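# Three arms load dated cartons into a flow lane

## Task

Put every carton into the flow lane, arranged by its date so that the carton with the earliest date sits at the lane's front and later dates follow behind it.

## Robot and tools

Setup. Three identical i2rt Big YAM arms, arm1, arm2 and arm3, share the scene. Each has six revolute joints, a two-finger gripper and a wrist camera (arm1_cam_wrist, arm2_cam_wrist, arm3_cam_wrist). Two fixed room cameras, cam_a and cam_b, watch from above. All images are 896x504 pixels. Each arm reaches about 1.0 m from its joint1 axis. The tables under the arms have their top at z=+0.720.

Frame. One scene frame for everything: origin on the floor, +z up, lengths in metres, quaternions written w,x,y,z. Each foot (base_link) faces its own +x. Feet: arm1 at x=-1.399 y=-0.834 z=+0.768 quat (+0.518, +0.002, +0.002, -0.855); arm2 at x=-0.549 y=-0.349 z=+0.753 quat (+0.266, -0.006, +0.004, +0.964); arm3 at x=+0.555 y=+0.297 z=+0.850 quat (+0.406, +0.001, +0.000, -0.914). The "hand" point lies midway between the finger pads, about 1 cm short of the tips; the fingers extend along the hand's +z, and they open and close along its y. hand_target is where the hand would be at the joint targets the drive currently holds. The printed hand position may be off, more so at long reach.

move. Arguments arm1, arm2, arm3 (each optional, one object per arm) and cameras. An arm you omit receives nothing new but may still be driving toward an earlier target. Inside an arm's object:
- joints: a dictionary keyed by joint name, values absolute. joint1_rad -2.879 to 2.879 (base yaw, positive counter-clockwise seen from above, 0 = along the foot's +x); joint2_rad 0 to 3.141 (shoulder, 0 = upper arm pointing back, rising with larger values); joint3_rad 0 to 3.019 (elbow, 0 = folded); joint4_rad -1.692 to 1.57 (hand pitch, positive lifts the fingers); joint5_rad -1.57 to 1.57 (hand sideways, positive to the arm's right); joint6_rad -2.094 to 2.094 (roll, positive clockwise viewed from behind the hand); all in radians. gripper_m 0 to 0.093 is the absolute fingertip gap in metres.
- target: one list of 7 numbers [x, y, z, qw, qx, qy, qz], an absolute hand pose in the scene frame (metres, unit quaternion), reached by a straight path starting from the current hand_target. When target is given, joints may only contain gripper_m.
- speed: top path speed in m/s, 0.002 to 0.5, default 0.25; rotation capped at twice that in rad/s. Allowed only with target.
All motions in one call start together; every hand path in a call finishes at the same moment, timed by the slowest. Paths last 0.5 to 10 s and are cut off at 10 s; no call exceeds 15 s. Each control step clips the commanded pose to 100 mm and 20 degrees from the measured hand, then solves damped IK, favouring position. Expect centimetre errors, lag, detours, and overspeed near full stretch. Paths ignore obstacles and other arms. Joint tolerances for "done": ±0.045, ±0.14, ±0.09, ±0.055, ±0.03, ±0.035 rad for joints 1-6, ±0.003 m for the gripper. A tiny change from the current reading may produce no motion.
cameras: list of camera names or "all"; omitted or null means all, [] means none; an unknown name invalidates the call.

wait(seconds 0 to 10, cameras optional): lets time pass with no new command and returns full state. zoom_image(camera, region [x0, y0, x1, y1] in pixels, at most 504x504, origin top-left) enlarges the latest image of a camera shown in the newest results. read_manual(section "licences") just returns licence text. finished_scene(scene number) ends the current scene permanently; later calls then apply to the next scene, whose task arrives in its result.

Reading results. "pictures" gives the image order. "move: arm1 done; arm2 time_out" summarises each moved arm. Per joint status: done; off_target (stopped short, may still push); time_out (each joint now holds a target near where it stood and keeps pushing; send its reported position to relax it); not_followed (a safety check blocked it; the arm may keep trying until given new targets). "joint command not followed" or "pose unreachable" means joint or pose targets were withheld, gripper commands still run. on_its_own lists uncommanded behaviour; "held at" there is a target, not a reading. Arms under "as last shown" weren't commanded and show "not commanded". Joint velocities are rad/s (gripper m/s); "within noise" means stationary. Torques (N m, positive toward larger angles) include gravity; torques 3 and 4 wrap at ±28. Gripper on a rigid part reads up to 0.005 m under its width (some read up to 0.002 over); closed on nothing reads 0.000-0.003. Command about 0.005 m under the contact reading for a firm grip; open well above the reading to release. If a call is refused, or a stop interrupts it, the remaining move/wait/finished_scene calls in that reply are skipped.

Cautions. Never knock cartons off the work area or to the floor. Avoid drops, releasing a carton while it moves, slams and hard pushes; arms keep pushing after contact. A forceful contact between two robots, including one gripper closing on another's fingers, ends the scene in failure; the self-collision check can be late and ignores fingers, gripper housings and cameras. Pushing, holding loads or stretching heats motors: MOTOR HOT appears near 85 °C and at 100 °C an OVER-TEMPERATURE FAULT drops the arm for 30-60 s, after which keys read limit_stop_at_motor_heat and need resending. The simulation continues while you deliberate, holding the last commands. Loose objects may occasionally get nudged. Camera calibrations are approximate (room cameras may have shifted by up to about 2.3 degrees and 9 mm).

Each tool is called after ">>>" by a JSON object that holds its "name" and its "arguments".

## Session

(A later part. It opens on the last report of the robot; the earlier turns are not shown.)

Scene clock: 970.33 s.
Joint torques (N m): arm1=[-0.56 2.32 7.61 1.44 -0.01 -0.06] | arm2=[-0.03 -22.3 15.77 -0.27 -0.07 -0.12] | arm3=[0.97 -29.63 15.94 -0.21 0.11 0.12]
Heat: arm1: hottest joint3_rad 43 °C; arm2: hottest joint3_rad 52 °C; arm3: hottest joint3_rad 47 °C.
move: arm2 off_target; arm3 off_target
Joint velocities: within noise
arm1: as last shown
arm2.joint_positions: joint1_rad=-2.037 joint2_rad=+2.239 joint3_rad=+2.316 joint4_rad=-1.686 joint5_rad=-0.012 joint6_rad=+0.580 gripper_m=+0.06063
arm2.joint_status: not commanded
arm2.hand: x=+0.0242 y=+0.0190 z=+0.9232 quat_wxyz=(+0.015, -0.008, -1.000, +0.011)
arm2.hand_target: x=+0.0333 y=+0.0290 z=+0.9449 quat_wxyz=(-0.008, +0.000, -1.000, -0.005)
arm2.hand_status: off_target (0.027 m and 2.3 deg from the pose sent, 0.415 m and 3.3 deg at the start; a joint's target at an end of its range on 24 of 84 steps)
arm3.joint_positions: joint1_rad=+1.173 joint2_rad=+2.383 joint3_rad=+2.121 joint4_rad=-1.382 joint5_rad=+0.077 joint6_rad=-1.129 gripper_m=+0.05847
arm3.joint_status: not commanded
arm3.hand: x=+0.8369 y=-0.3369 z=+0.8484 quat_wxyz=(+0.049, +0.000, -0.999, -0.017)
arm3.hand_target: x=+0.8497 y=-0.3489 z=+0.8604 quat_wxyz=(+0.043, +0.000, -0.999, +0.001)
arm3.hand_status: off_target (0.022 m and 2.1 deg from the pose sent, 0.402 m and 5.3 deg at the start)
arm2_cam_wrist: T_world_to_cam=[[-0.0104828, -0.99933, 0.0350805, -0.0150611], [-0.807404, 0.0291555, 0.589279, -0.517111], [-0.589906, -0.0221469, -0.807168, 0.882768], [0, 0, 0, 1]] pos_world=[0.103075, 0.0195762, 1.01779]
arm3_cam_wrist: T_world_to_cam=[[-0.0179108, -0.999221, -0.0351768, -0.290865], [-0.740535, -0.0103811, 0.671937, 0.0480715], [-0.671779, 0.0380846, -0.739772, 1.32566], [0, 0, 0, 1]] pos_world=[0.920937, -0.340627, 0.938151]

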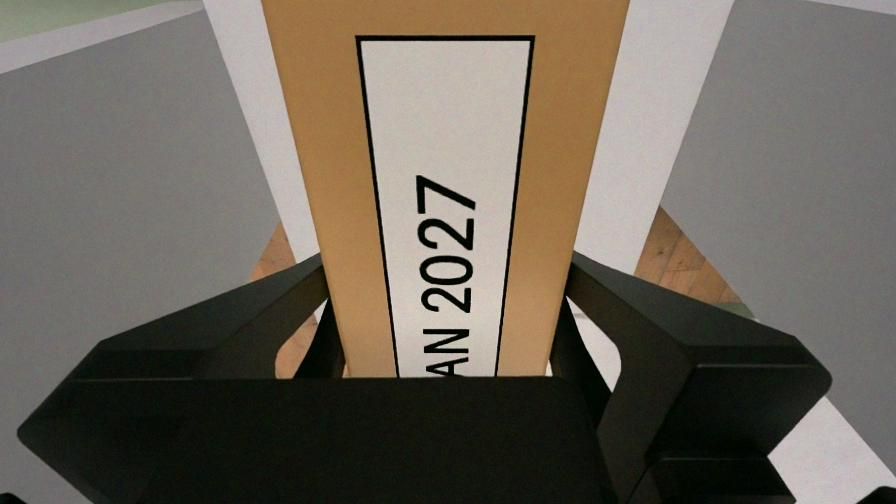

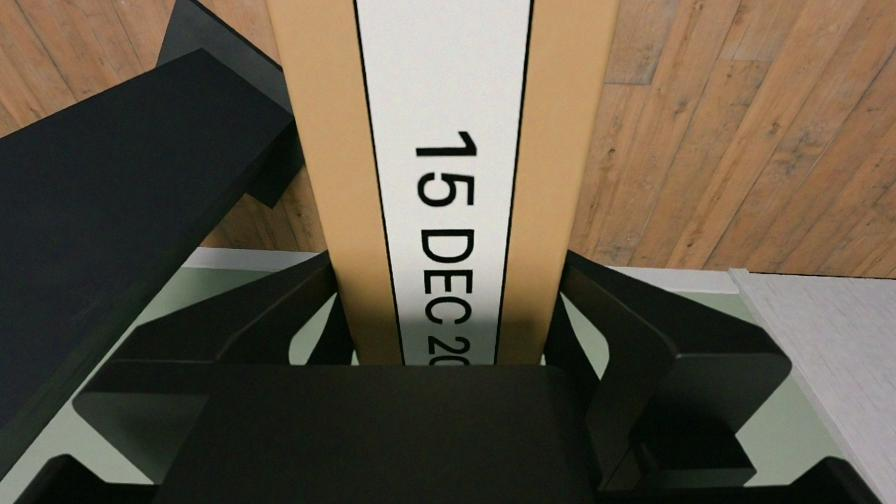

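>>> {"name": "move", "arguments": {"arm2": {"target": [0.03, 0.02, 0.805, 0, 0, 1, 0], "speed": 0.15}, "arm3": {"target": [0.853, -0.35, 0.795, -0.0436, 0.0003, 0.999, -0.0065], "speed": 0.12}, "cameras": ["arm3_cam_wrist"]}}

>>> {"name": "move", "arguments": {"arm2": {"target": [0.03, 0.02, 0.788, 0, 0, 1, 0], "speed": 0.04}, "arm3": {"target": [0.853, -0.347, 0.768, -0.0436, 0.0003, 0.999, -0.0065], "speed": 0.06}, "cameras": ["arm3_cam_wrist"]}}

Scene clock: 974.17 s.
Joint torques (N m): arm1=[-0.62 2.43 7.61 1.42 0 -0.05] | arm2=[-0.38 -22.71 9.7 0.59 -0.07 -0.13] | arm3=[1.03 -30.21 10.74 0.53 0.13 0.14]
Heat: arm1: hottest joint3_rad 43 °C; arm2: hottest joint3_rad 53 °C; arm3: hottest joint3_rad 46 °C.
move: arm2 done; arm3 done
Joint velocities: within noise
arm1: as last shown
arm2.joint_positions: joint1_rad=-2.037 joint2_rad=+2.253 joint3_rad=+2.037 joint4_rad=-1.360 joint5_rad=-0.012 joint6_rad=+0.574 gripper_m=+0.06063
arm2.joint_status: not commanded
arm2.hand: x=+0.0287 y=+0.0198 z=+0.8079 quat_wxyz=(+0.001, -0.005, -1.000, +0.002)
arm2.hand_target: x=+0.0299 y=+0.0200 z=+0.8051 quat_wxyz=(+0.000, +0.000, -1.000, +0.000)
arm2.hand_status: done (0.003 m and 0.6 deg from the pose sent, 0.118 m and 2.3 deg at the start)
arm3.joint_positions: joint1_rad=+1.176 joint2_rad=+2.449 joint3_rad=+2.117 joint4_rad=-1.269 joint5_rad=+0.082 joint6_rad=-1.124 gripper_m=+0.05847
arm3.joint_status: not commanded
arm3.hand: x=+0.8452 y=-0.3510 z=+0.8011 quat_wxyz=(+0.042, -0.002, -0.999, +0.004)
arm3.hand_target: x=+0.8529 y=-0.3499 z=+0.7951 quat_wxyz=(+0.044, +0.000, -0.999, +0.006)
arm3.hand_status: done (0.010 m and 0.3 deg from the pose sent, 0.057 m and 2.8 deg at the start)
arm3_cam_wrist: T_world_to_cam=[[-0.0193878, -0.999784, 0.00746969, -0.339605], [-0.74962, 0.0194795, 0.661582, 0.112272], [-0.661585, 0.0072272, -0.749836, 1.28548], [0, 0, 0, 1]] pos_world=[0.928031, -0.351009, 0.892158]

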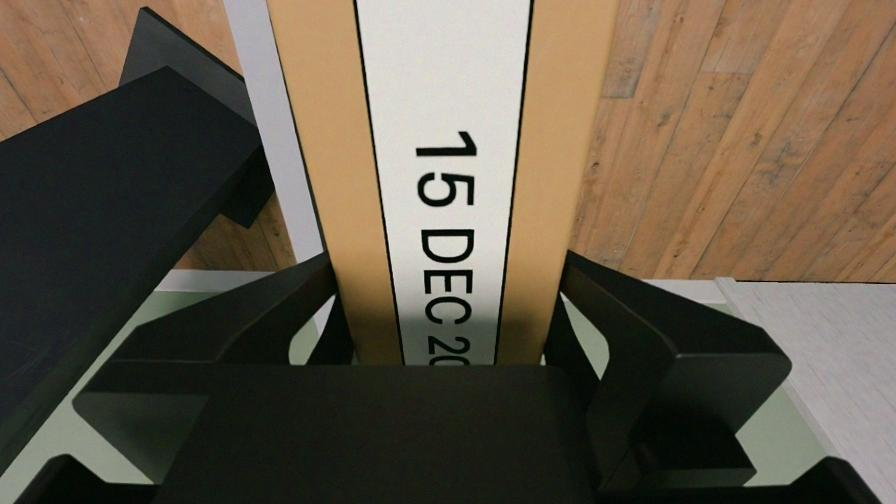

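Scene clock: 975.20 s.
Joint torques (N m): arm1=[-0.62 2.37 7.62 1.42 0 -0.06] | arm2=[-0.26 -22.95 9.37 0.66 -0.07 -0.11] | arm3=[0.79 -28.92 10.04 0.75 -0.15 0.09]
Heat: arm1: hottest joint3_rad 43 °C; arm2: hottest joint3_rad 53 °C; arm3: hottest joint3_rad 46 °C.
move: arm2 done; arm3 off_target
Joint velocities: within noise
arm1: as last shown
arm2.joint_positions: joint1_rad=-2.037 joint2_rad=+2.260 joint3_rad=+2.017 joint4_rad=-1.324 joint5_rad=-0.012 joint6_rad=+0.574 gripper_m=+0.06063
arm2.joint_status: not commanded
arm2.hand: x=+0.0300 y=+0.0205 z=+0.7958 quat_wxyz=(-0.003, -0.005, -1.000, +0.000)
arm2.hand_target: x=+0.0299 y=+0.0200 z=+0.7880 quat_wxyz=(+0.000, +0.000, -1.000, +0.000)
arm2.hand_status: done (0.008 m and 0.6 deg from the pose sent, 0.020 m and 0.6 deg at the start)
arm3.joint_positions: joint1_rad=+1.179 joint2_rad=+2.458 joint3_rad=+2.094 joint4_rad=-1.221 joint5_rad=+0.091 joint6_rad=-1.118 gripper_m=+0.05847
arm3.joint_status: not commanded
arm3.hand: x=+0.8464 y=-0.3519 z=+0.7864 quat_wxyz=(+0.043, -0.004, -0.999, +0.013)
arm3.hand_target: x=+0.8526 y=-0.3466 z=+0.7684 quat_wxyz=(+0.044, +0.000, -0.999, +0.006)
arm3.hand_status: off_target (0.020 m and 0.9 deg from the pose sent, 0.034 m and 0.3 deg at the start)
arm3_cam_wrist: T_world_to_cam=[[-0.0222512, -0.999425, 0.0255716, -0.352054], [-0.748734, 0.0336084, 0.662018, 0.126766], [-0.662497, -0.00441566, -0.749052, 1.27133], [0, 0, 0, 1]] pos_world=[0.92933, -0.350498, 0.877371]

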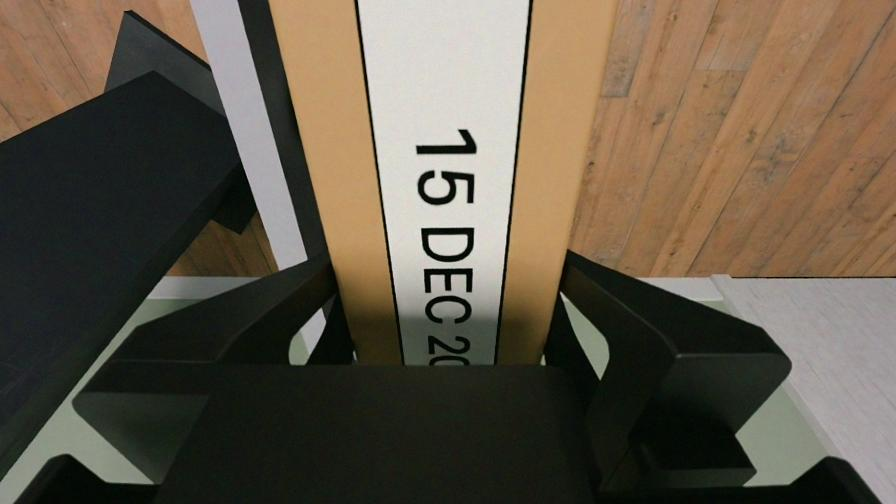

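>>> {"name": "move", "arguments": {"cameras": ["arm3_cam_wrist", "arm2_cam_wrist"]}}

Scene clock: 989.20 s.
Joint torques (N m): arm1=[-0.56 2.37 7.62 1.44 0 -0.06] | arm2=[-0.32 -22.01 9.39 0.65 -0.07 -0.12] | arm3=[0.91 -29.16 10.03 0.75 -0.16 0.08]
Heat: arm1: hottest joint3_rad 43 °C; arm2: hottest joint3_rad 53 °C; arm3: hottest joint3_rad 46 °C.
Joint velocities: within noise
arm1.joint_positions: joint1_rad=+1.217 joint2_rad=+0.598 joint3_rad=+1.497 joint4_rad=-1.398 joint5_rad=+0.001 joint6_rad=+0.009 gripper_m=+0.09196
arm1.joint_status: not commanded
arm1.hand: x=-1.2658 y=-0.9864 z=+1.3481 quat_wxyz=(-0.467, -0.354, -0.784, +0.203) (m; scene frame)
arm1.hand_target: x=-1.2680 y=-0.9886 z=+1.3487 quat_wxyz=(-0.464, -0.357, -0.783, +0.208) (m; scene frame)
arm1.hand_status: not commanded
arm2.joint_positions: joint1_rad=-2.037 joint2_rad=+2.260 joint3_rad=+2.017 joint4_rad=-1.324 joint5_rad=-0.012 joint6_rad=+0.574 gripper_m=+0.06063
arm2.joint_status: not commanded
arm2.hand: x=+0.0300 y=+0.0205 z=+0.7958 quat_wxyz=(-0.003, -0.005, -1.000, +0.000) (m; scene frame)
arm2.hand_target: x=+0.0299 y=+0.0200 z=+0.7880 quat_wxyz=(+0.000, +0.000, -1.000, +0.000) (m; scene frame)
arm2.hand_status: done (0.008 m and 0.6 deg from the pose sent, 0.020 m and 0.6 deg at the start)
arm3.joint_positions: joint1_rad=+1.179 joint2_rad=+2.458 joint3_rad=+2.094 joint4_rad=-1.221 joint5_rad=+0.091 joint6_rad=-1.117 gripper_m=+0.05847
arm3.joint_status: not commanded
arm3.hand: x=+0.8465 y=-0.3520 z=+0.7864 quat_wxyz=(+0.043, -0.004, -0.999, +0.013) (m; scene frame)
arm3.hand_target: x=+0.8527 y=-0.3466 z=+0.7684 quat_wxyz=(+0.044, +0.000, -0.999, +0.007) (m; scene frame)
arm3.hand_status: off_target (0.020 m and 0.9 deg from the pose sent, 0.034 m and 0.3 deg at the start)
pictures: arm2_cam_wrist, arm3_cam_wrist
camera_calibration:
arm2_cam_wrist: T_world_to_cam=[[-0.00457992, -0.999913, 0.0123826, 0.00881435], [-0.827889, 0.0107366, 0.56079, -0.413681], [-0.560874, -0.00768302, -0.827866, 0.798661], [0, 0, 0, 1]] pos_world=[0.105507, 0.0193912, 0.893063]
arm3_cam_wrist: T_world_to_cam=[[-0.022643, -0.999405, 0.0260356, -0.352189], [-0.748821, 0.0342087, 0.661889, 0.127172], [-0.662386, -0.00450884, -0.749149, 1.27128], [0, 0, 0, 1]] pos_world=[0.92933, -0.350598, 0.877371]

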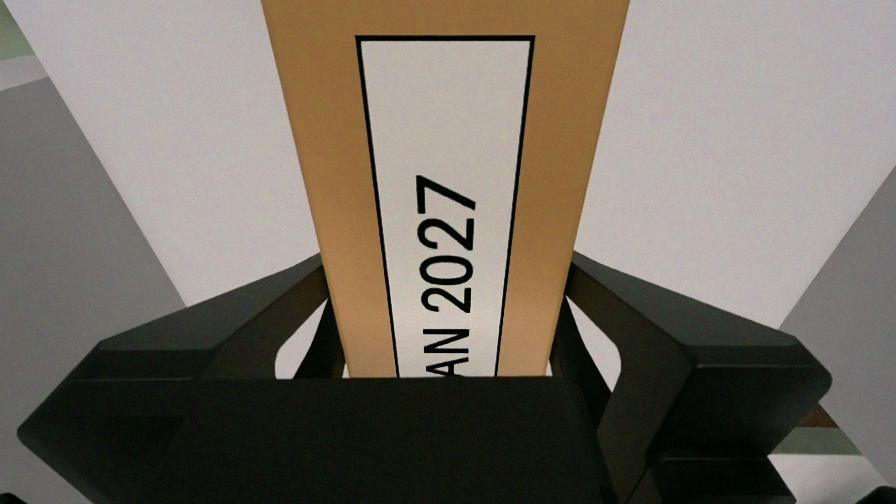

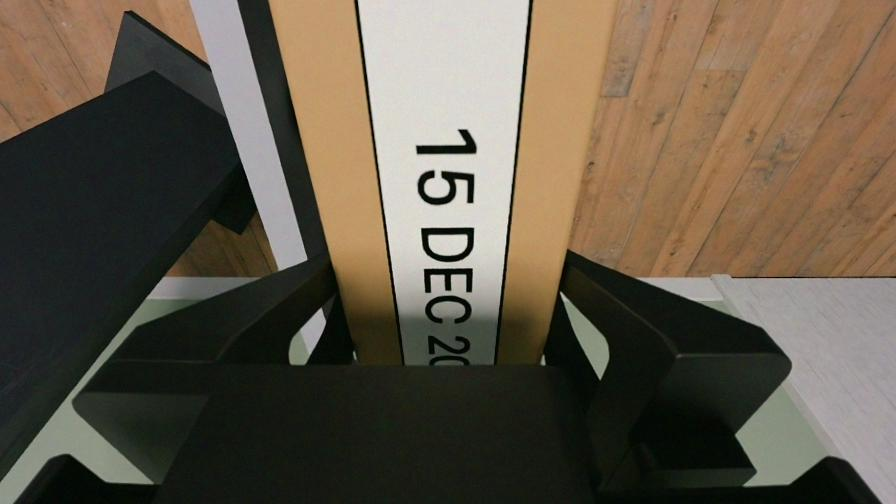

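>>> {"name": "move", "arguments": {"arm3": {"target": [0.85, -0.316, 0.770, -0.0436, 0.0003, 0.999, -0.0065], "speed": 0.06}, "arm2": {"target": [0.030, 0.020, 0.776, 0, 0, 1, 0], "speed": 0.03}, "cameras": ["arm3_cam_wrist", "arm2_cam_wrist"]}}

Scene clock: 994.03 s.
Joint torques (N m): arm1=[-0.56 2.32 7.6 1.43 0 -0.06] | arm2=[-0.26 -22.36 9.28 0.64 -0.09 -0.13] | arm3=[1.2 -31.03 9.28 0.39 -0.1 0.06]
Heat: arm1: hottest joint3_rad 43 °C; arm2: hottest joint3_rad 53 °C; arm3: hottest joint3_rad 46 °C.
move: arm2 done; arm3 done
Joint velocities: within noise
arm1: as last shown
arm2.joint_positions: joint1_rad=-2.037 joint2_rad=+2.268 joint3_rad=+2.003 joint4_rad=-1.299 joint5_rad=-0.013 joint6_rad=+0.574 gripper_m=+0.06063
arm2.joint_status: not commanded
arm2.hand: x=+0.0307 y=+0.0208 z=+0.7854 quat_wxyz=(-0.004, -0.005, -1.000, -0.001)
arm2.hand_target: x=+0.0298 y=+0.0200 z=+0.7759 quat_wxyz=(+0.000, +0.000, -1.000, +0.000)
arm2.hand_status: done (0.009 m and 0.7 deg from the pose sent, 0.020 m and 0.6 deg at the start)
arm3.joint_positions: joint1_rad=+1.194 joint2_rad=+2.408 joint3_rad=+1.935 joint4_rad=-1.137 joint5_rad=+0.088 joint6_rad=-1.099 gripper_m=+0.05847
arm3.joint_status: not commanded
arm3.hand: x=+0.8417 y=-0.3180 z=+0.7650 quat_wxyz=(+0.047, -0.005, -0.999, +0.002)
arm3.hand_target: x=+0.8501 y=-0.3160 z=+0.7701 quat_wxyz=(+0.043, +0.000, -0.999, +0.006)
arm3.hand_status: done (0.010 m and 0.9 deg from the pose sent, 0.040 m and 0.9 deg at the start)
pictures: arm2_cam_wrist, arm3_cam_wrist
arm2_cam_wrist: T_world_to_cam=[[-0.00458533, -0.999938, 0.0101505, 0.0110165], [-0.829413, 0.00947333, 0.558556, -0.405386], [-0.558617, -0.00585779, -0.829405, 0.791582], [0, 0, 0, 1]] pos_world=[0.10601, 0.0194931, 0.882861]
arm3_cam_wrist: T_world_to_cam=[[-0.0266414, -0.999638, 0.00371518, -0.297407], [-0.74305, 0.0222889, 0.668864, 0.122759], [-0.668705, 0.0150589, -0.743375, 1.25936], [0, 0, 0, 1]] pos_world=[0.92543, -0.319, 0.85517]

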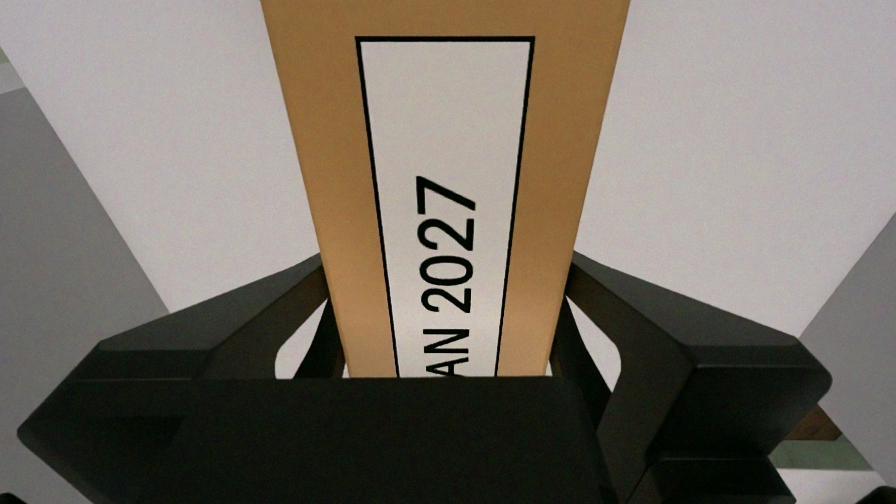

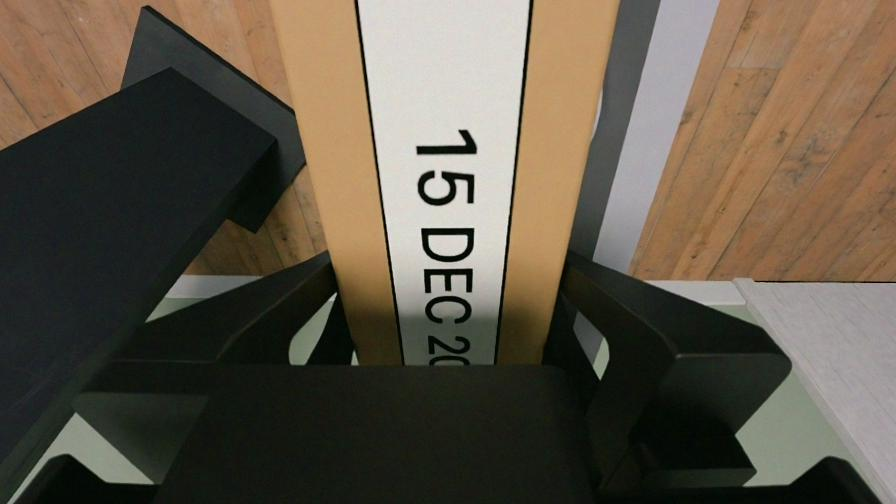

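>>> {"name": "move", "arguments": {"arm3": {"target": [0.85, -0.338, 0.762, -0.0436, 0.0003, 0.999, -0.0065], "speed": 0.06}, "arm2": {"target": [0.030, 0.020, 0.767, 0, 0, 1, 0], "speed": 0.03}, "cameras": ["arm3_cam_wrist"]}}

Scene clock: 1009.07 s.
Joint torques (N m): arm1=[-0.56 2.37 7.61 1.42 0 -0.06] | arm2=[-0.26 -21.25 8.83 0.68 -0.07 -0.11] | arm3=[0.03 -27.81 14.46 0.06 -0.08 -0.1]
Heat: arm1: hottest joint3_rad 43 °C; arm2: hottest joint3_rad 53 °C; arm3: hottest joint3_rad 45 °C.
move: arm2 off_target; arm3 off_target
Joint velocities: within noise
arm1: as last shown
arm2.joint_positions: joint1_rad=-2.037 joint2_rad=+2.269 joint3_rad=+1.998 joint4_rad=-1.281 joint5_rad=-0.013 joint6_rad=+0.574 gripper_m=+0.06063
arm2.joint_status: not commanded
arm2.hand: x=+0.0329 y=+0.0222 z=+0.7834 quat_wxyz=(-0.009, -0.005, -1.000, -0.005)
arm2.hand_target: x=+0.0297 y=+0.0200 z=+0.7671 quat_wxyz=(+0.000, +0.000, -1.000, +0.000)
arm2.hand_status: off_target (0.017 m and 1.3 deg from the pose sent, 0.019 m and 0.7 deg at the start)
arm3.joint_positions: joint1_rad=+1.194 joint2_rad=+2.431 joint3_rad=+1.980 joint4_rad=-1.163 joint5_rad=+0.088 joint6_rad=-1.099 gripper_m=+0.05847
arm3.joint_status: not commanded
arm3.hand: x=+0.8450 y=-0.3246 z=+0.7649 quat_wxyz=(+0.048, -0.005, -0.999, +0.000)
arm3.hand_target: x=+0.8498 y=-0.3374 z=+0.7624 quat_wxyz=(+0.043, +0.000, -0.999, +0.007)
arm3.hand_status: off_target (0.015 m and 1.0 deg from the pose sent, 0.022 m and 0.9 deg at the start)
arm3_cam_wrist: T_world_to_cam=[[-0.0266401, -0.999645, 0.000431981, -0.301411], [-0.741919, 0.0200615, 0.670189, 0.122664], [-0.66996, 0.0175334, -0.742191, 1.26254], [0, 0, 0, 1]] pos_world=[0.928831, -0.325901, 0.85497]

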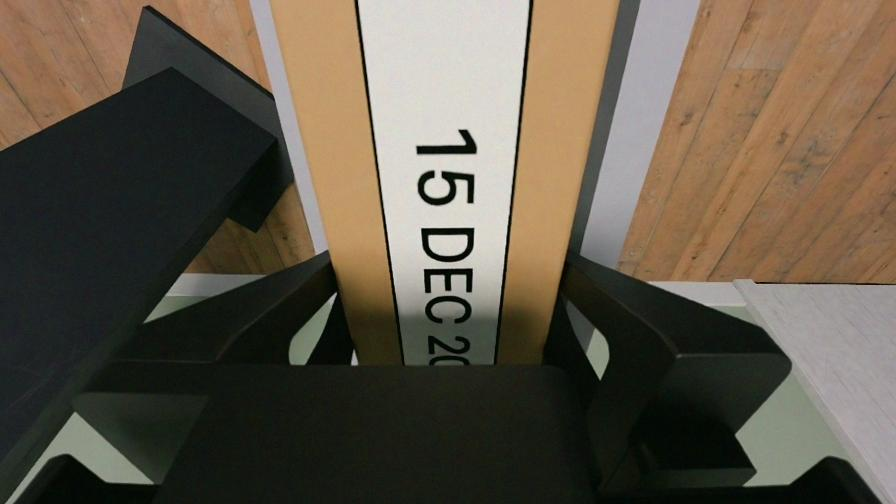

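>>> {"name": "move", "arguments": {"arm3": {"target": [0.85, -0.348, 0.757, -0.0436, 0.0003, 0.999, -0.0065], "speed": 0.06}, "arm2": {"target": [0.031, 0.021, 0.778, 0, 0, 1, 0], "speed": 0.1, "joints": {"gripper_m": 0.092}}, "cameras": ["arm3_cam_wrist", "arm2_cam_wrist"]}}

Scene clock: 1015.40 s.
Joint torques (N m): arm1=[-0.5 2.32 7.61 1.44 0 -0.06] | arm2=[-0.26 -21.89 10.33 -0.08 -0.05 -0.11] | arm3=[-0.38 -27.69 14.48 0.17 -0.08 -0.14]
Heat: arm1: hottest joint3_rad 43 °C; arm2: hottest joint3_rad 53 °C; arm3: hottest joint3_rad 45 °C.
move: arm2 done; arm3 off_target
Joint velocities: within noise
arm1: as last shown
arm2.joint_positions: joint1_rad=-2.037 joint2_rad=+2.269 joint3_rad=+1.998 joint4_rad=-1.290 joint5_rad=-0.013 joint6_rad=+0.574 gripper_m=+0.09194
arm2.joint_status: all done
arm2.hand: x=+0.0312 y=+0.0211 z=+0.7833 quat_wxyz=(-0.006, -0.005, -1.000, -0.003)
arm2.hand_target: x=+0.0309 y=+0.0210 z=+0.7779 quat_wxyz=(+0.000, +0.000, -1.000, +0.000)
arm2.hand_status: done (0.005 m and 0.9 deg from the pose sent, 0.006 m and 1.3 deg at the start)
arm3.joint_positions: joint1_rad=+1.194 joint2_rad=+2.459 joint3_rad=+2.033 joint4_rad=-1.182 joint5_rad=+0.088 joint6_rad=-1.100 gripper_m=+0.05847
arm3.joint_status: not commanded
arm3.hand: x=+0.8497 y=-0.3342 z=+0.7644 quat_wxyz=(+0.047, -0.005, -0.999, +0.003)
arm3.hand_target: x=+0.8497 y=-0.3472 z=+0.7573 quat_wxyz=(+0.043, +0.000, -0.999, +0.007)
arm3.hand_status: off_target (0.016 m and 0.8 deg from the pose sent, 0.025 m and 1.1 deg at the start)
pictures: arm2_cam_wrist, arm3_cam_wrist
arm2_cam_wrist: T_world_to_cam=[[-0.00453309, -0.999961, 0.00763689, 0.0133469], [-0.831257, 0.00801329, 0.55583, -0.401669], [-0.55587, -0.00382859, -0.831261, 0.791448], [0, 0, 0, 1]] pos_world=[0.106112, 0.0195952, 0.881058]
arm3_cam_wrist: T_world_to_cam=[[-0.0259083, -0.99965, 0.00544095, -0.315352], [-0.743632, 0.0229099, 0.668197, 0.130641], [-0.668087, 0.0132658, -0.743964, 1.26383], [0, 0, 0, 1]] pos_world=[0.933331, -0.335, 0.85467]

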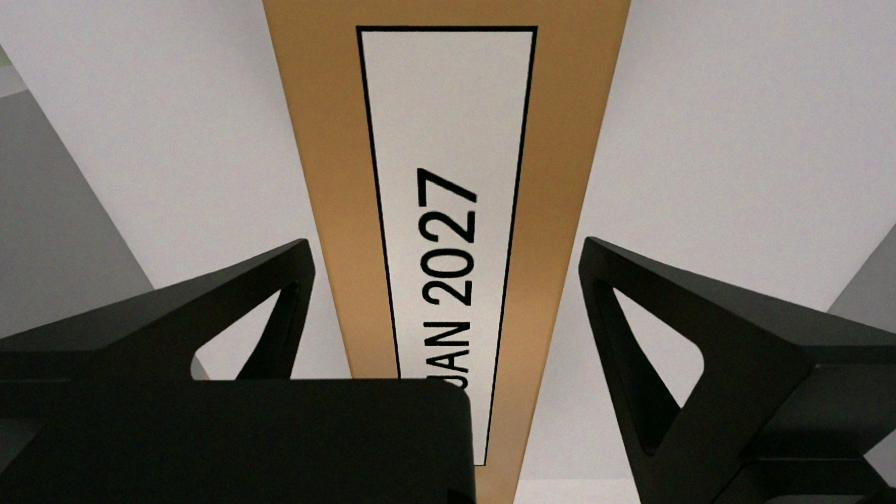

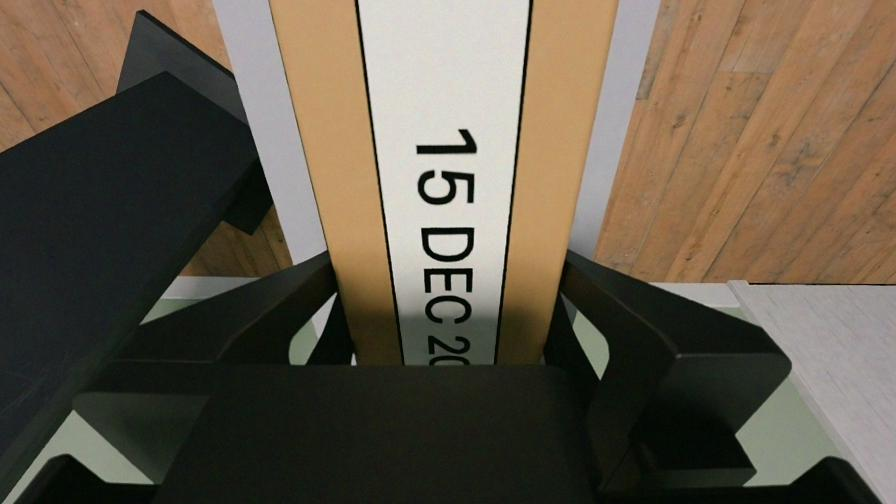

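>>> {"name": "move", "arguments": {"arm3": {"target": [0.85, -0.342, 0.742, -0.0436, 0.0003, 0.999, -0.0065], "speed": 0.05}, "arm2": {"target": [0.030, 0.024, 0.85, 0, 0, 1, 0], "speed": 0.15}, "cameras": ["arm3_cam_wrist", "arm2_cam_wrist"]}}

Scene clock: 1020.27 s.
Joint torques (N m): arm1=[-0.56 2.32 7.6 1.43 0 -0.05] | arm2=[-0.09 -21.36 14.12 -0.17 -0.04 -0.08] | arm3=[-0.32 -27.34 11.41 1.02 -0.12 -0.1]
Heat: arm1: hottest joint3_rad 43 °C; arm2: hottest joint3_rad 53 °C; arm3: hottest joint3_rad 46 °C.
move: arm2 off_target; arm3 off_target
Joint velocities: within noise
arm1: as last shown
arm2.joint_positions: joint1_rad=-2.037 joint2_rad=+2.220 joint3_rad=+2.064 joint4_rad=-1.445 joint5_rad=-0.013 joint6_rad=+0.574 gripper_m=+0.09194
arm2.joint_status: not commanded
arm2.hand: x=+0.0195 y=+0.0147 z=+0.8400 quat_wxyz=(+0.012, -0.005, -1.000, +0.008)
arm2.hand_target: x=+0.0293 y=+0.0237 z=+0.8501 quat_wxyz=(-0.001, +0.000, -1.000, +0.000)
arm2.hand_status: off_target (0.017 m and 1.7 deg from the pose sent, 0.067 m and 0.9 deg at the start)
arm3.joint_positions: joint1_rad=+1.194 joint2_rad=+2.460 joint3_rad=+2.033 joint4_rad=-1.167 joint5_rad=+0.090 joint6_rad=-1.100 gripper_m=+0.05847
arm3.joint_status: not commanded
arm3.hand: x=+0.8512 y=-0.3377 z=+0.7640 quat_wxyz=(+0.044, -0.005, -0.999, +0.010)
arm3.hand_target: x=+0.8497 y=-0.3411 z=+0.7426 quat_wxyz=(+0.044, +0.000, -0.999, +0.007)
arm3.hand_status: off_target (0.022 m and 0.7 deg from the pose sent, 0.024 m and 0.8 deg at the start)
pictures: arm2_cam_wrist, arm3_cam_wrist
arm2_cam_wrist: T_world_to_cam=[[-0.00447636, -0.999545, 0.0298287, -0.0121844], [-0.811398, 0.021065, 0.584114, -0.467178], [-0.584477, -0.0215882, -0.811123, 0.815952], [0, 0, 0, 1]] pos_world=[0.0977833, 0.0152772, 0.935087]
arm3_cam_wrist: T_world_to_cam=[[-0.025997, -0.999476, 0.0192594, -0.329191], [-0.74714, 0.0322263, 0.663885, 0.141472], [-0.664158, 0.00286951, -0.747587, 1.26052], [0, 0, 0, 1]] pos_world=[0.934329, -0.337195, 0.85477]

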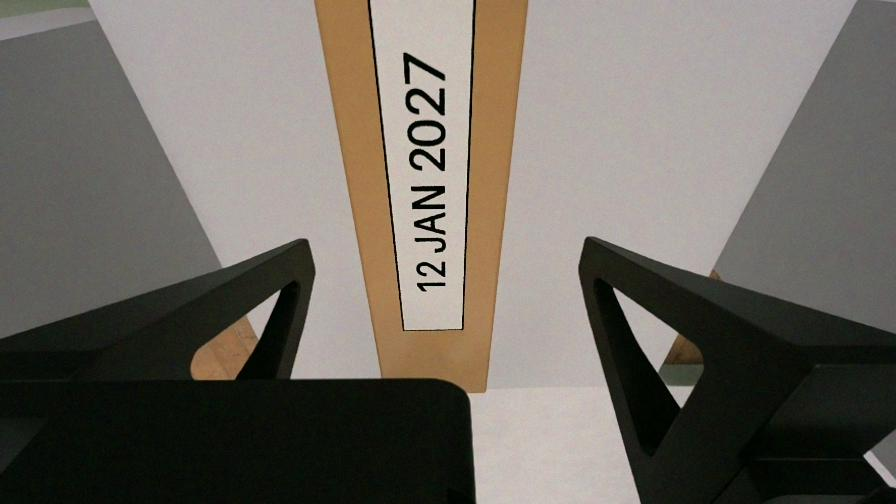

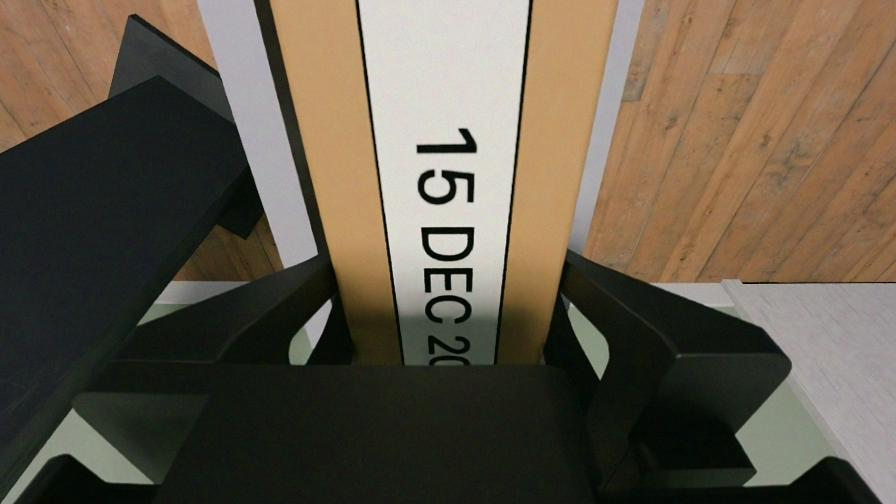

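>>> {"name": "move", "arguments": {"arm3": {"target": [0.85, -0.333, 0.727, -0.0436, 0.0003, 0.999, -0.0065], "speed": 0.05}, "arm2": {"target": [0.030, 0.022, 0.925, 0, 0, 1, 0], "speed": 0.2}, "cameras": ["arm3_cam_wrist", "cam_b"]}}

>>> {"name": "zoom_image", "arguments": {"camera": "cam_b", "region": [448, 150, 748, 350]}}

Scene clock: 1024.07 s.
Joint torques (N m): arm1=[-0.62 2.32 7.61 1.44 0 -0.06] | arm2=[-0.32 -20.13 14.49 -0.13 -0.03 -0.11] | arm3=[0.21 -27.46 8.1 1.51 -0.15 -0.05]
Heat: arm1: hottest joint3_rad 43 °C; arm2: hottest joint3_rad 54 °C; arm3: hottest joint3_rad 46 °C.
move: arm2 off_target; arm3 off_target
Joint velocities: within noise
arm1: as last shown
arm2.joint_positions: joint1_rad=-2.037 joint2_rad=+2.203 joint3_rad=+2.235 joint4_rad=-1.632 joint5_rad=-0.013 joint6_rad=+0.574 gripper_m=+0.09194
arm2.joint_status: not commanded
arm2.hand: x=+0.0188 y=+0.0156 z=+0.9164 quat_wxyz=(+0.011, -0.005, -1.000, +0.008)
arm2.hand_target: x=+0.0293 y=+0.0216 z=+0.9250 quat_wxyz=(-0.001, +0.000, -1.000, +0.000)
arm2.hand_status: off_target (0.015 m and 1.7 deg from the pose sent, 0.086 m and 1.7 deg at the start)
arm3.joint_positions: joint1_rad=+1.194 joint2_rad=+2.458 joint3_rad=+2.021 joint4_rad=-1.138 joint5_rad=+0.090 joint6_rad=-1.100 gripper_m=+0.05847
arm3.joint_status: not commanded
arm3.hand: x=+0.8523 y=-0.3401 z=+0.7607 quat_wxyz=(+0.040, -0.006, -0.999, +0.018)
arm3.hand_target: x=+0.8495 y=-0.3318 z=+0.7280 quat_wxyz=(+0.044, +0.000, -0.999, +0.006)
arm3.hand_status: off_target (0.034 m and 1.6 deg from the pose sent, 0.037 m and 0.7 deg at the start)
arm3_cam_wrist: T_world_to_cam=[[-0.0261955, -0.999011, 0.0359254, -0.343876], [-0.752358, 0.0433659, 0.657326, 0.157889], [-0.658234, -0.0098098, -0.75275, 1.25327], [0, 0, 0, 1]] pos_world=[0.934726, -0.338089, 0.851969]

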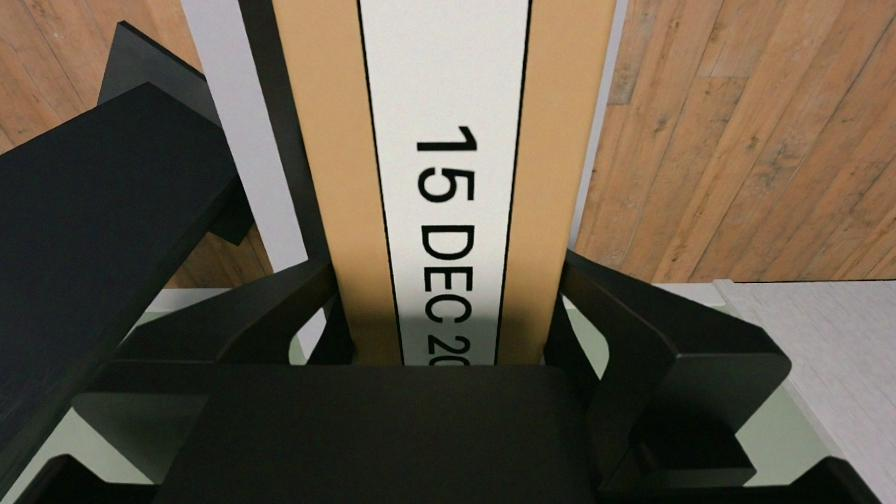

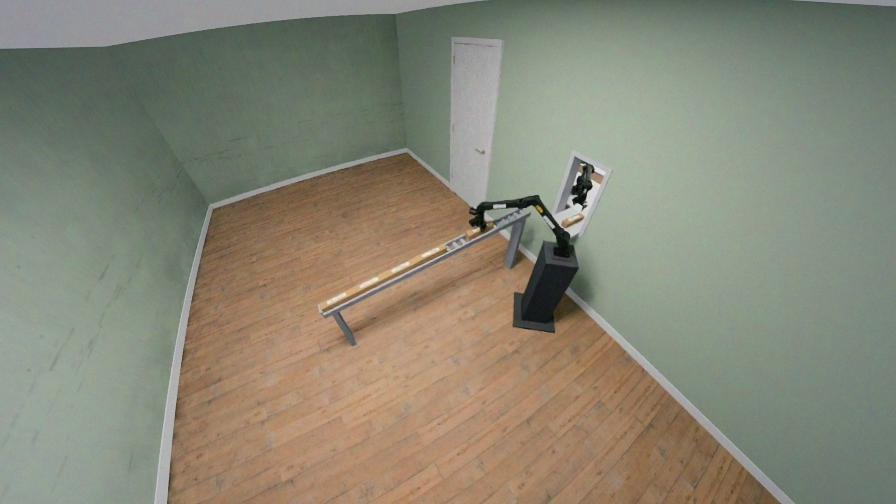

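Scaled by 1.680 (camera's finer frame: 1280x720).

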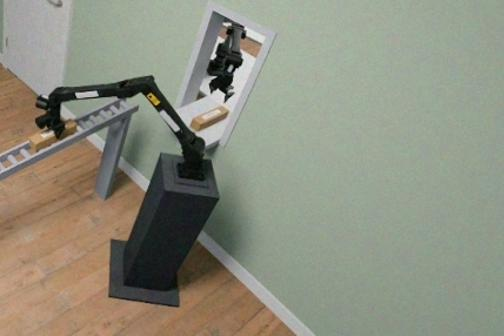

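>>> {"name": "move", "arguments": {"arm3": {"target": [0.848, -0.318, 0.722, -0.0436, 0.0003, 0.999, -0.0065], "speed": 0.05}, "arm2": {"target": [-0.36, 0.0, 0.95, 0, 0, 1, 0], "speed": 0.4}, "cameras": ["arm3_cam_wrist", "arm2_cam_wrist"]}}

Scene clock: 1036.47 s.
Joint torques (N m): arm1=[-0.56 2.37 7.61 1.42 0 -0.06] | arm2=[0.32 -9.58 8.77 0.72 0.13 0.06] | arm3=[0.79 -26.99 7.04 0.77 -0.31 0.04]
Heat: arm1: hottest joint3_rad 43 °C; arm2: hottest joint3_rad 57 °C; arm3: hottest joint3_rad 45 °C.
move: arm2 done; arm3 off_target
Joint velocities: within noise
arm1: as last shown
arm2.joint_positions: joint1_rad=-1.545 joint2_rad=+1.383 joint3_rad=+1.216 joint4_rad=-1.391 joint5_rad=-0.016 joint6_rad=+1.052 gripper_m=+0.09194
arm2.joint_status: not commanded
arm2.hand: x=-0.3572 y=+0.0006 z=+0.9565 quat_wxyz=(-0.001, +0.003, -1.000, -0.003)
arm2.hand_target: x=-0.3600 y=-0.0001 z=+0.9501 quat_wxyz=(+0.000, +0.000, -1.000, +0.000)
arm2.hand_status: done (0.007 m and 0.5 deg from the pose sent, 0.381 m and 1.7 deg at the start)
arm3.joint_positions: joint1_rad=+1.194 joint2_rad=+2.425 joint3_rad=+1.956 joint4_rad=-1.070 joint5_rad=+0.095 joint6_rad=-1.100 gripper_m=+0.05847
arm3.joint_status: not commanded
arm3.hand: x=+0.8504 y=-0.3379 z=+0.7612 quat_wxyz=(+0.034, -0.007, -0.999, +0.036)
arm3.hand_target: x=+0.8473 y=-0.3171 z=+0.7236 quat_wxyz=(+0.044, +0.000, -0.999, +0.007)
arm3.hand_status: off_target (0.044 m and 3.6 deg from the pose sent, 0.045 m and 1.6 deg at the start)
pictures: arm2_cam_wrist, arm3_cam_wrist
arm2_cam_wrist: T_world_to_cam=[[0.0100403, -0.99993, 0.00631435, -0.00373854], [-0.825748, -0.00472969, 0.564019, -0.826446], [-0.56395, -0.010877, -0.825737, 0.711251], [0, 0, 0, 1]] pos_world=[-0.281288, 0.000089161, 1.05346]
arm3_cam_wrist: T_world_to_cam=[[-0.0269226, -0.997189, 0.0699257, -0.366432], [-0.760382, 0.0658377, 0.646131, 0.178908], [-0.648918, -0.0357748, -0.760017, 1.24122], [0, 0, 0, 1]] pos_world=[0.931621, -0.332776, 0.85337]

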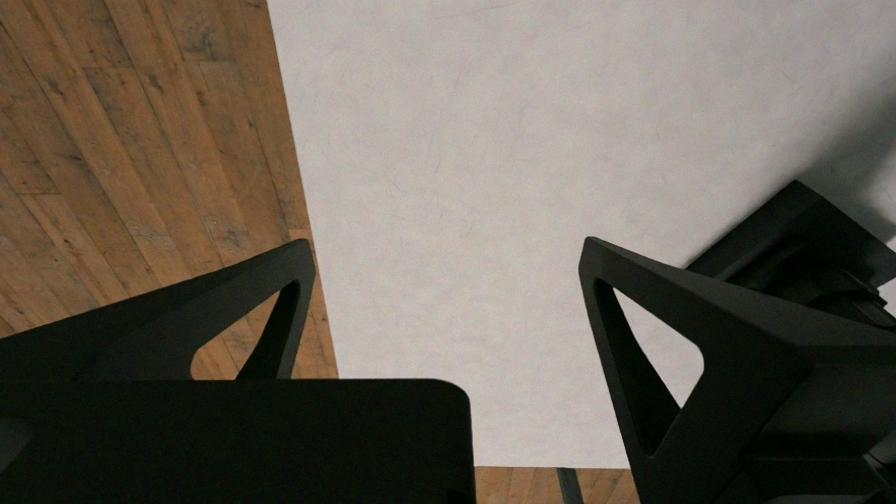

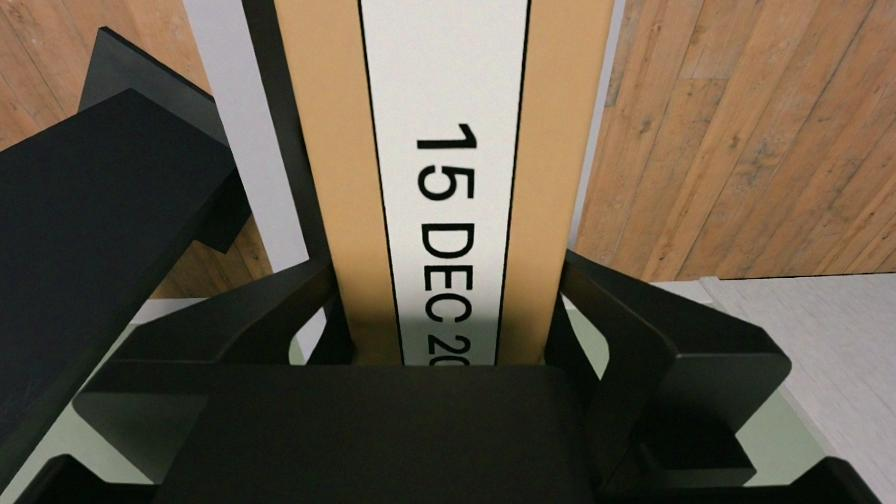

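>>> {"name": "move", "arguments": {"arm3": {"target": [0.85, -0.326, 0.742, -0.0436, 0.0003, 0.999, -0.0065], "speed": 0.08}, "cameras": ["arm3_cam_wrist"]}}

Scene clock: 1040.90 s.
Joint torques (N m): arm1=[-0.56 2.32 7.61 1.42 0 -0.06] | arm2=[0.32 -9.64 8.76 0.72 0.13 0.09] | arm3=[0.38 -27.11 11 -0.17 -0.33 0.11]
Heat: arm1: hottest joint3_rad 43 °C; arm2: hottest joint3_rad 56 °C; arm3: hottest joint3_rad 45 °C.
move: arm3 off_target
Joint velocities: within noise
arm1, arm2: as last shown
arm2.joint_positions: joint1_rad=-1.545 joint2_rad=+1.383 joint3_rad=+1.216 joint4_rad=-1.391 joint5_rad=-0.016 joint6_rad=+1.053 gripper_m=+0.09194
arm2.hand: x=-0.3572 y=+0.0006 z=+0.9565 quat_wxyz=(-0.001, +0.002, -1.000, -0.003)
arm3.joint_positions: joint1_rad=+1.194 joint2_rad=+2.424 joint3_rad=+1.957 joint4_rad=-1.094 joint5_rad=+0.095 joint6_rad=-1.109 gripper_m=+0.05847
arm3.joint_status: not commanded
arm3.hand: x=+0.8477 y=-0.3328 z=+0.7614 quat_wxyz=(+0.040, -0.001, -0.999, +0.025)
arm3.hand_target: x=+0.8497 y=-0.3255 z=+0.7422 quat_wxyz=(+0.044, +0.000, -0.999, +0.007)
arm3.hand_status: off_target (0.021 m and 2.2 deg from the pose sent, 0.022 m and 3.6 deg at the start)
arm3_cam_wrist: T_world_to_cam=[[-0.0163902, -0.99868, 0.0486689, -0.354625], [-0.753247, 0.0443429, 0.656241, 0.155497], [-0.657534, -0.0259038, -0.75298, 1.24513], [0, 0, 0, 1]] pos_world=[0.930031, -0.328799, 0.852775]

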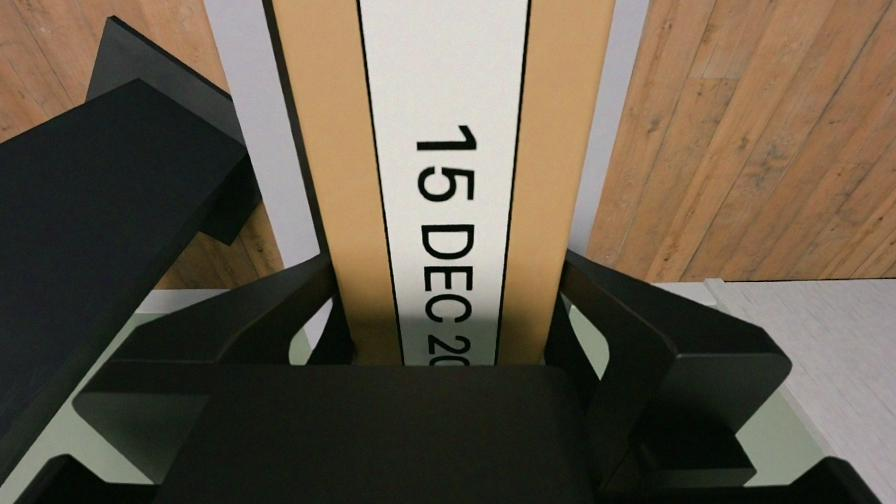

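>>> {"name": "move", "arguments": {"arm3": {"target": [0.85, -0.330, 0.757, -0.0436, 0.0003, 0.999, -0.0065], "speed": 0.1, "joints": {"gripper_m": 0.072}}, "cameras": ["arm3_cam_wrist", "cam_b"]}}

>>> {"name": "zoom_image", "arguments": {"camera": "cam_b", "region": [300, 150, 600, 350]}}

Scene clock: 1044.40 s.
Joint torques (N m): arm1=[-0.62 2.37 7.61 1.43 0 -0.06] | arm2=[0.32 -9.58 8.75 0.7 0.13 0.09] | arm3=[0.5 -28.28 12.97 -0.28 -0.09 0.08]
Heat: arm1: hottest joint3_rad 43 °C; arm2: hottest joint3_rad 56 °C; arm3: hottest joint3_rad 45 °C.
move: arm3 done
Joint velocities: within noise
arm1.joint_positions: joint1_rad=+1.217 joint2_rad=+0.598 joint3_rad=+1.497 joint4_rad=-1.398 joint5_rad=+0.001 joint6_rad=+0.009 gripper_m=+0.09196
arm1.joint_status: not commanded
arm1.hand: x=-1.2658 y=-0.9864 z=+1.3481 quat_wxyz=(-0.467, -0.354, -0.784, +0.203)
arm1.hand_target: x=-1.2680 y=-0.9886 z=+1.3487 quat_wxyz=(-0.464, -0.357, -0.783, +0.208)
arm1.hand_status: not commanded
arm2: as last shown
arm3.joint_positions: joint1_rad=+1.194 joint2_rad=+2.426 joint3_rad=+1.957 joint4_rad=-1.127 joint5_rad=+0.089 joint6_rad=-1.109 gripper_m=+0.07194
arm3.joint_status: all done
arm3.hand: x=+0.8450 y=-0.3248 z=+0.7604 quat_wxyz=(+0.044, +0.000, -0.999, +0.008)
arm3.hand_target: x=+0.8499 y=-0.3297 z=+0.7570 quat_wxyz=(+0.043, +0.000, -0.999, +0.007)
arm3.hand_status: done (0.008 m and 0.2 deg from the pose sent, 0.006 m and 2.2 deg at the start)
arm3_cam_wrist: T_world_to_cam=[[-0.0160618, -0.999756, 0.0151464, -0.321815], [-0.747067, 0.0220676, 0.664382, 0.135092], [-0.664555, -0.000644223, -0.747239, 1.25254], [0, 0, 0, 1]] pos_world=[0.928135, -0.323911, 0.851068]

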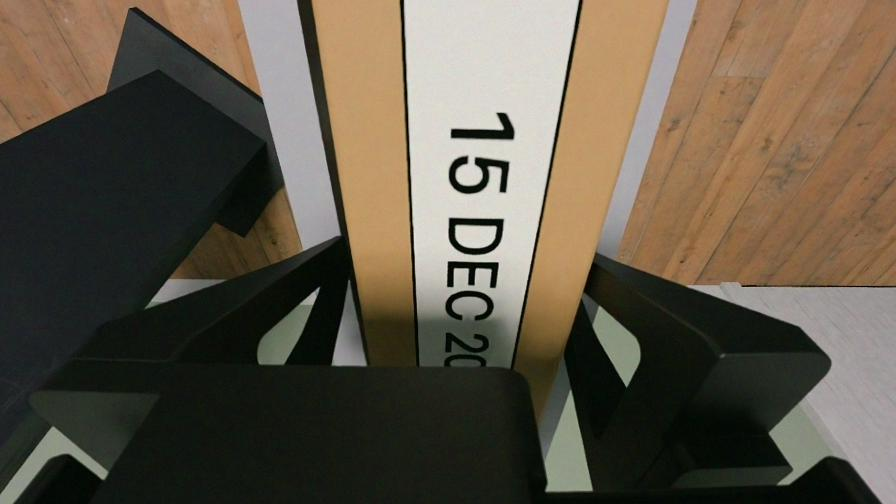

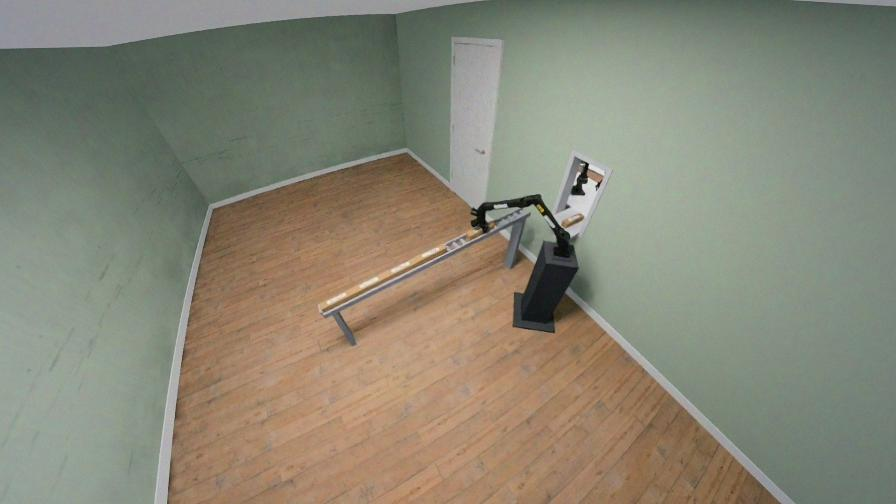

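Scaled by 1.680 (camera's finer frame: 1280x720).

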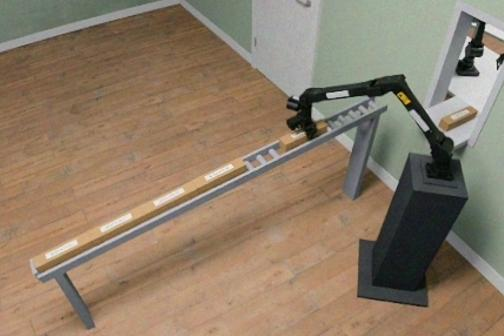

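>>> {"name": "move", "arguments": {"arm3": {"target": [0.85, -0.346, 0.762, -0.0436, 0.0003, 0.999, -0.0065], "speed": 0.1, "joints": {"gripper_m": 0.076}}, "cameras": ["arm3_cam_wrist", "cam_b"]}}

Scene clock: 1048.87 s.
Joint torques (N m): arm1=[-0.62 2.26 7.61 1.43 0 -0.06] | arm2=[0.26 -9.58 8.77 0.72 0.13 0.09] | arm3=[-0.38 -27.63 13.98 -0.06 -0.08 -0.01]
Heat: arm1: hottest joint3_rad 43 °C; arm2: hottest joint3_rad 55 °C; arm3: hottest joint3_rad 45 °C.
move: arm3 off_target
Joint velocities: within noise
arm1, arm2: as last shown
arm3.joint_positions: joint1_rad=+1.194 joint2_rad=+2.448 joint3_rad=+2.029 joint4_rad=-1.180 joint5_rad=+0.088 joint6_rad=-1.110 gripper_m=+0.07591
arm3.joint_status: all done
arm3.hand: x=+0.8504 y=-0.3357 z=+0.7708 quat_wxyz=(+0.045, +0.000, -0.999, +0.007)
arm3.hand_target: x=+0.8498 y=-0.3454 z=+0.7622 quat_wxyz=(+0.043, +0.000, -0.999, +0.007)
arm3.hand_status: off_target (0.014 m and 0.2 deg from the pose sent, 0.022 m and 0.2 deg at the start)
arm3_cam_wrist: T_world_to_cam=[[-0.0157105, -0.999789, 0.0132649, -0.331601], [-0.746733, 0.0205545, 0.664806, 0.13135], [-0.664939, 0.000539164, -0.746898, 1.26442], [0, 0, 0, 1]] pos_world=[0.933635, -0.334912, 0.861468]

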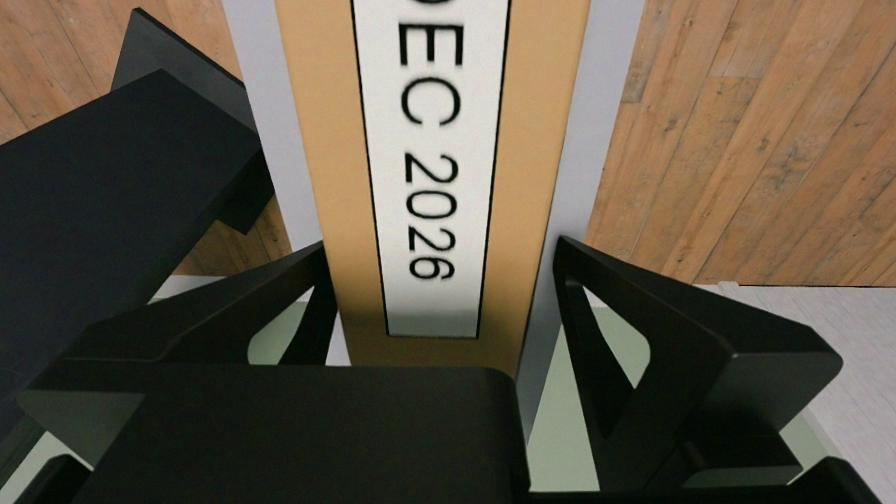

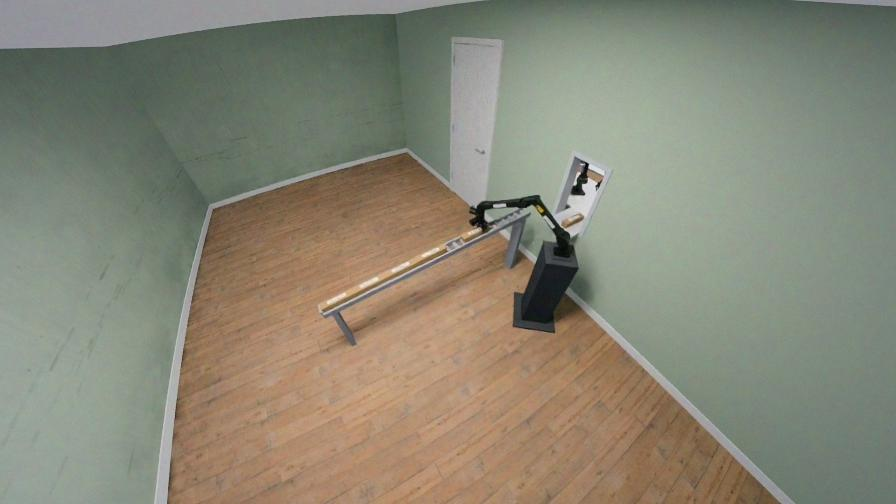

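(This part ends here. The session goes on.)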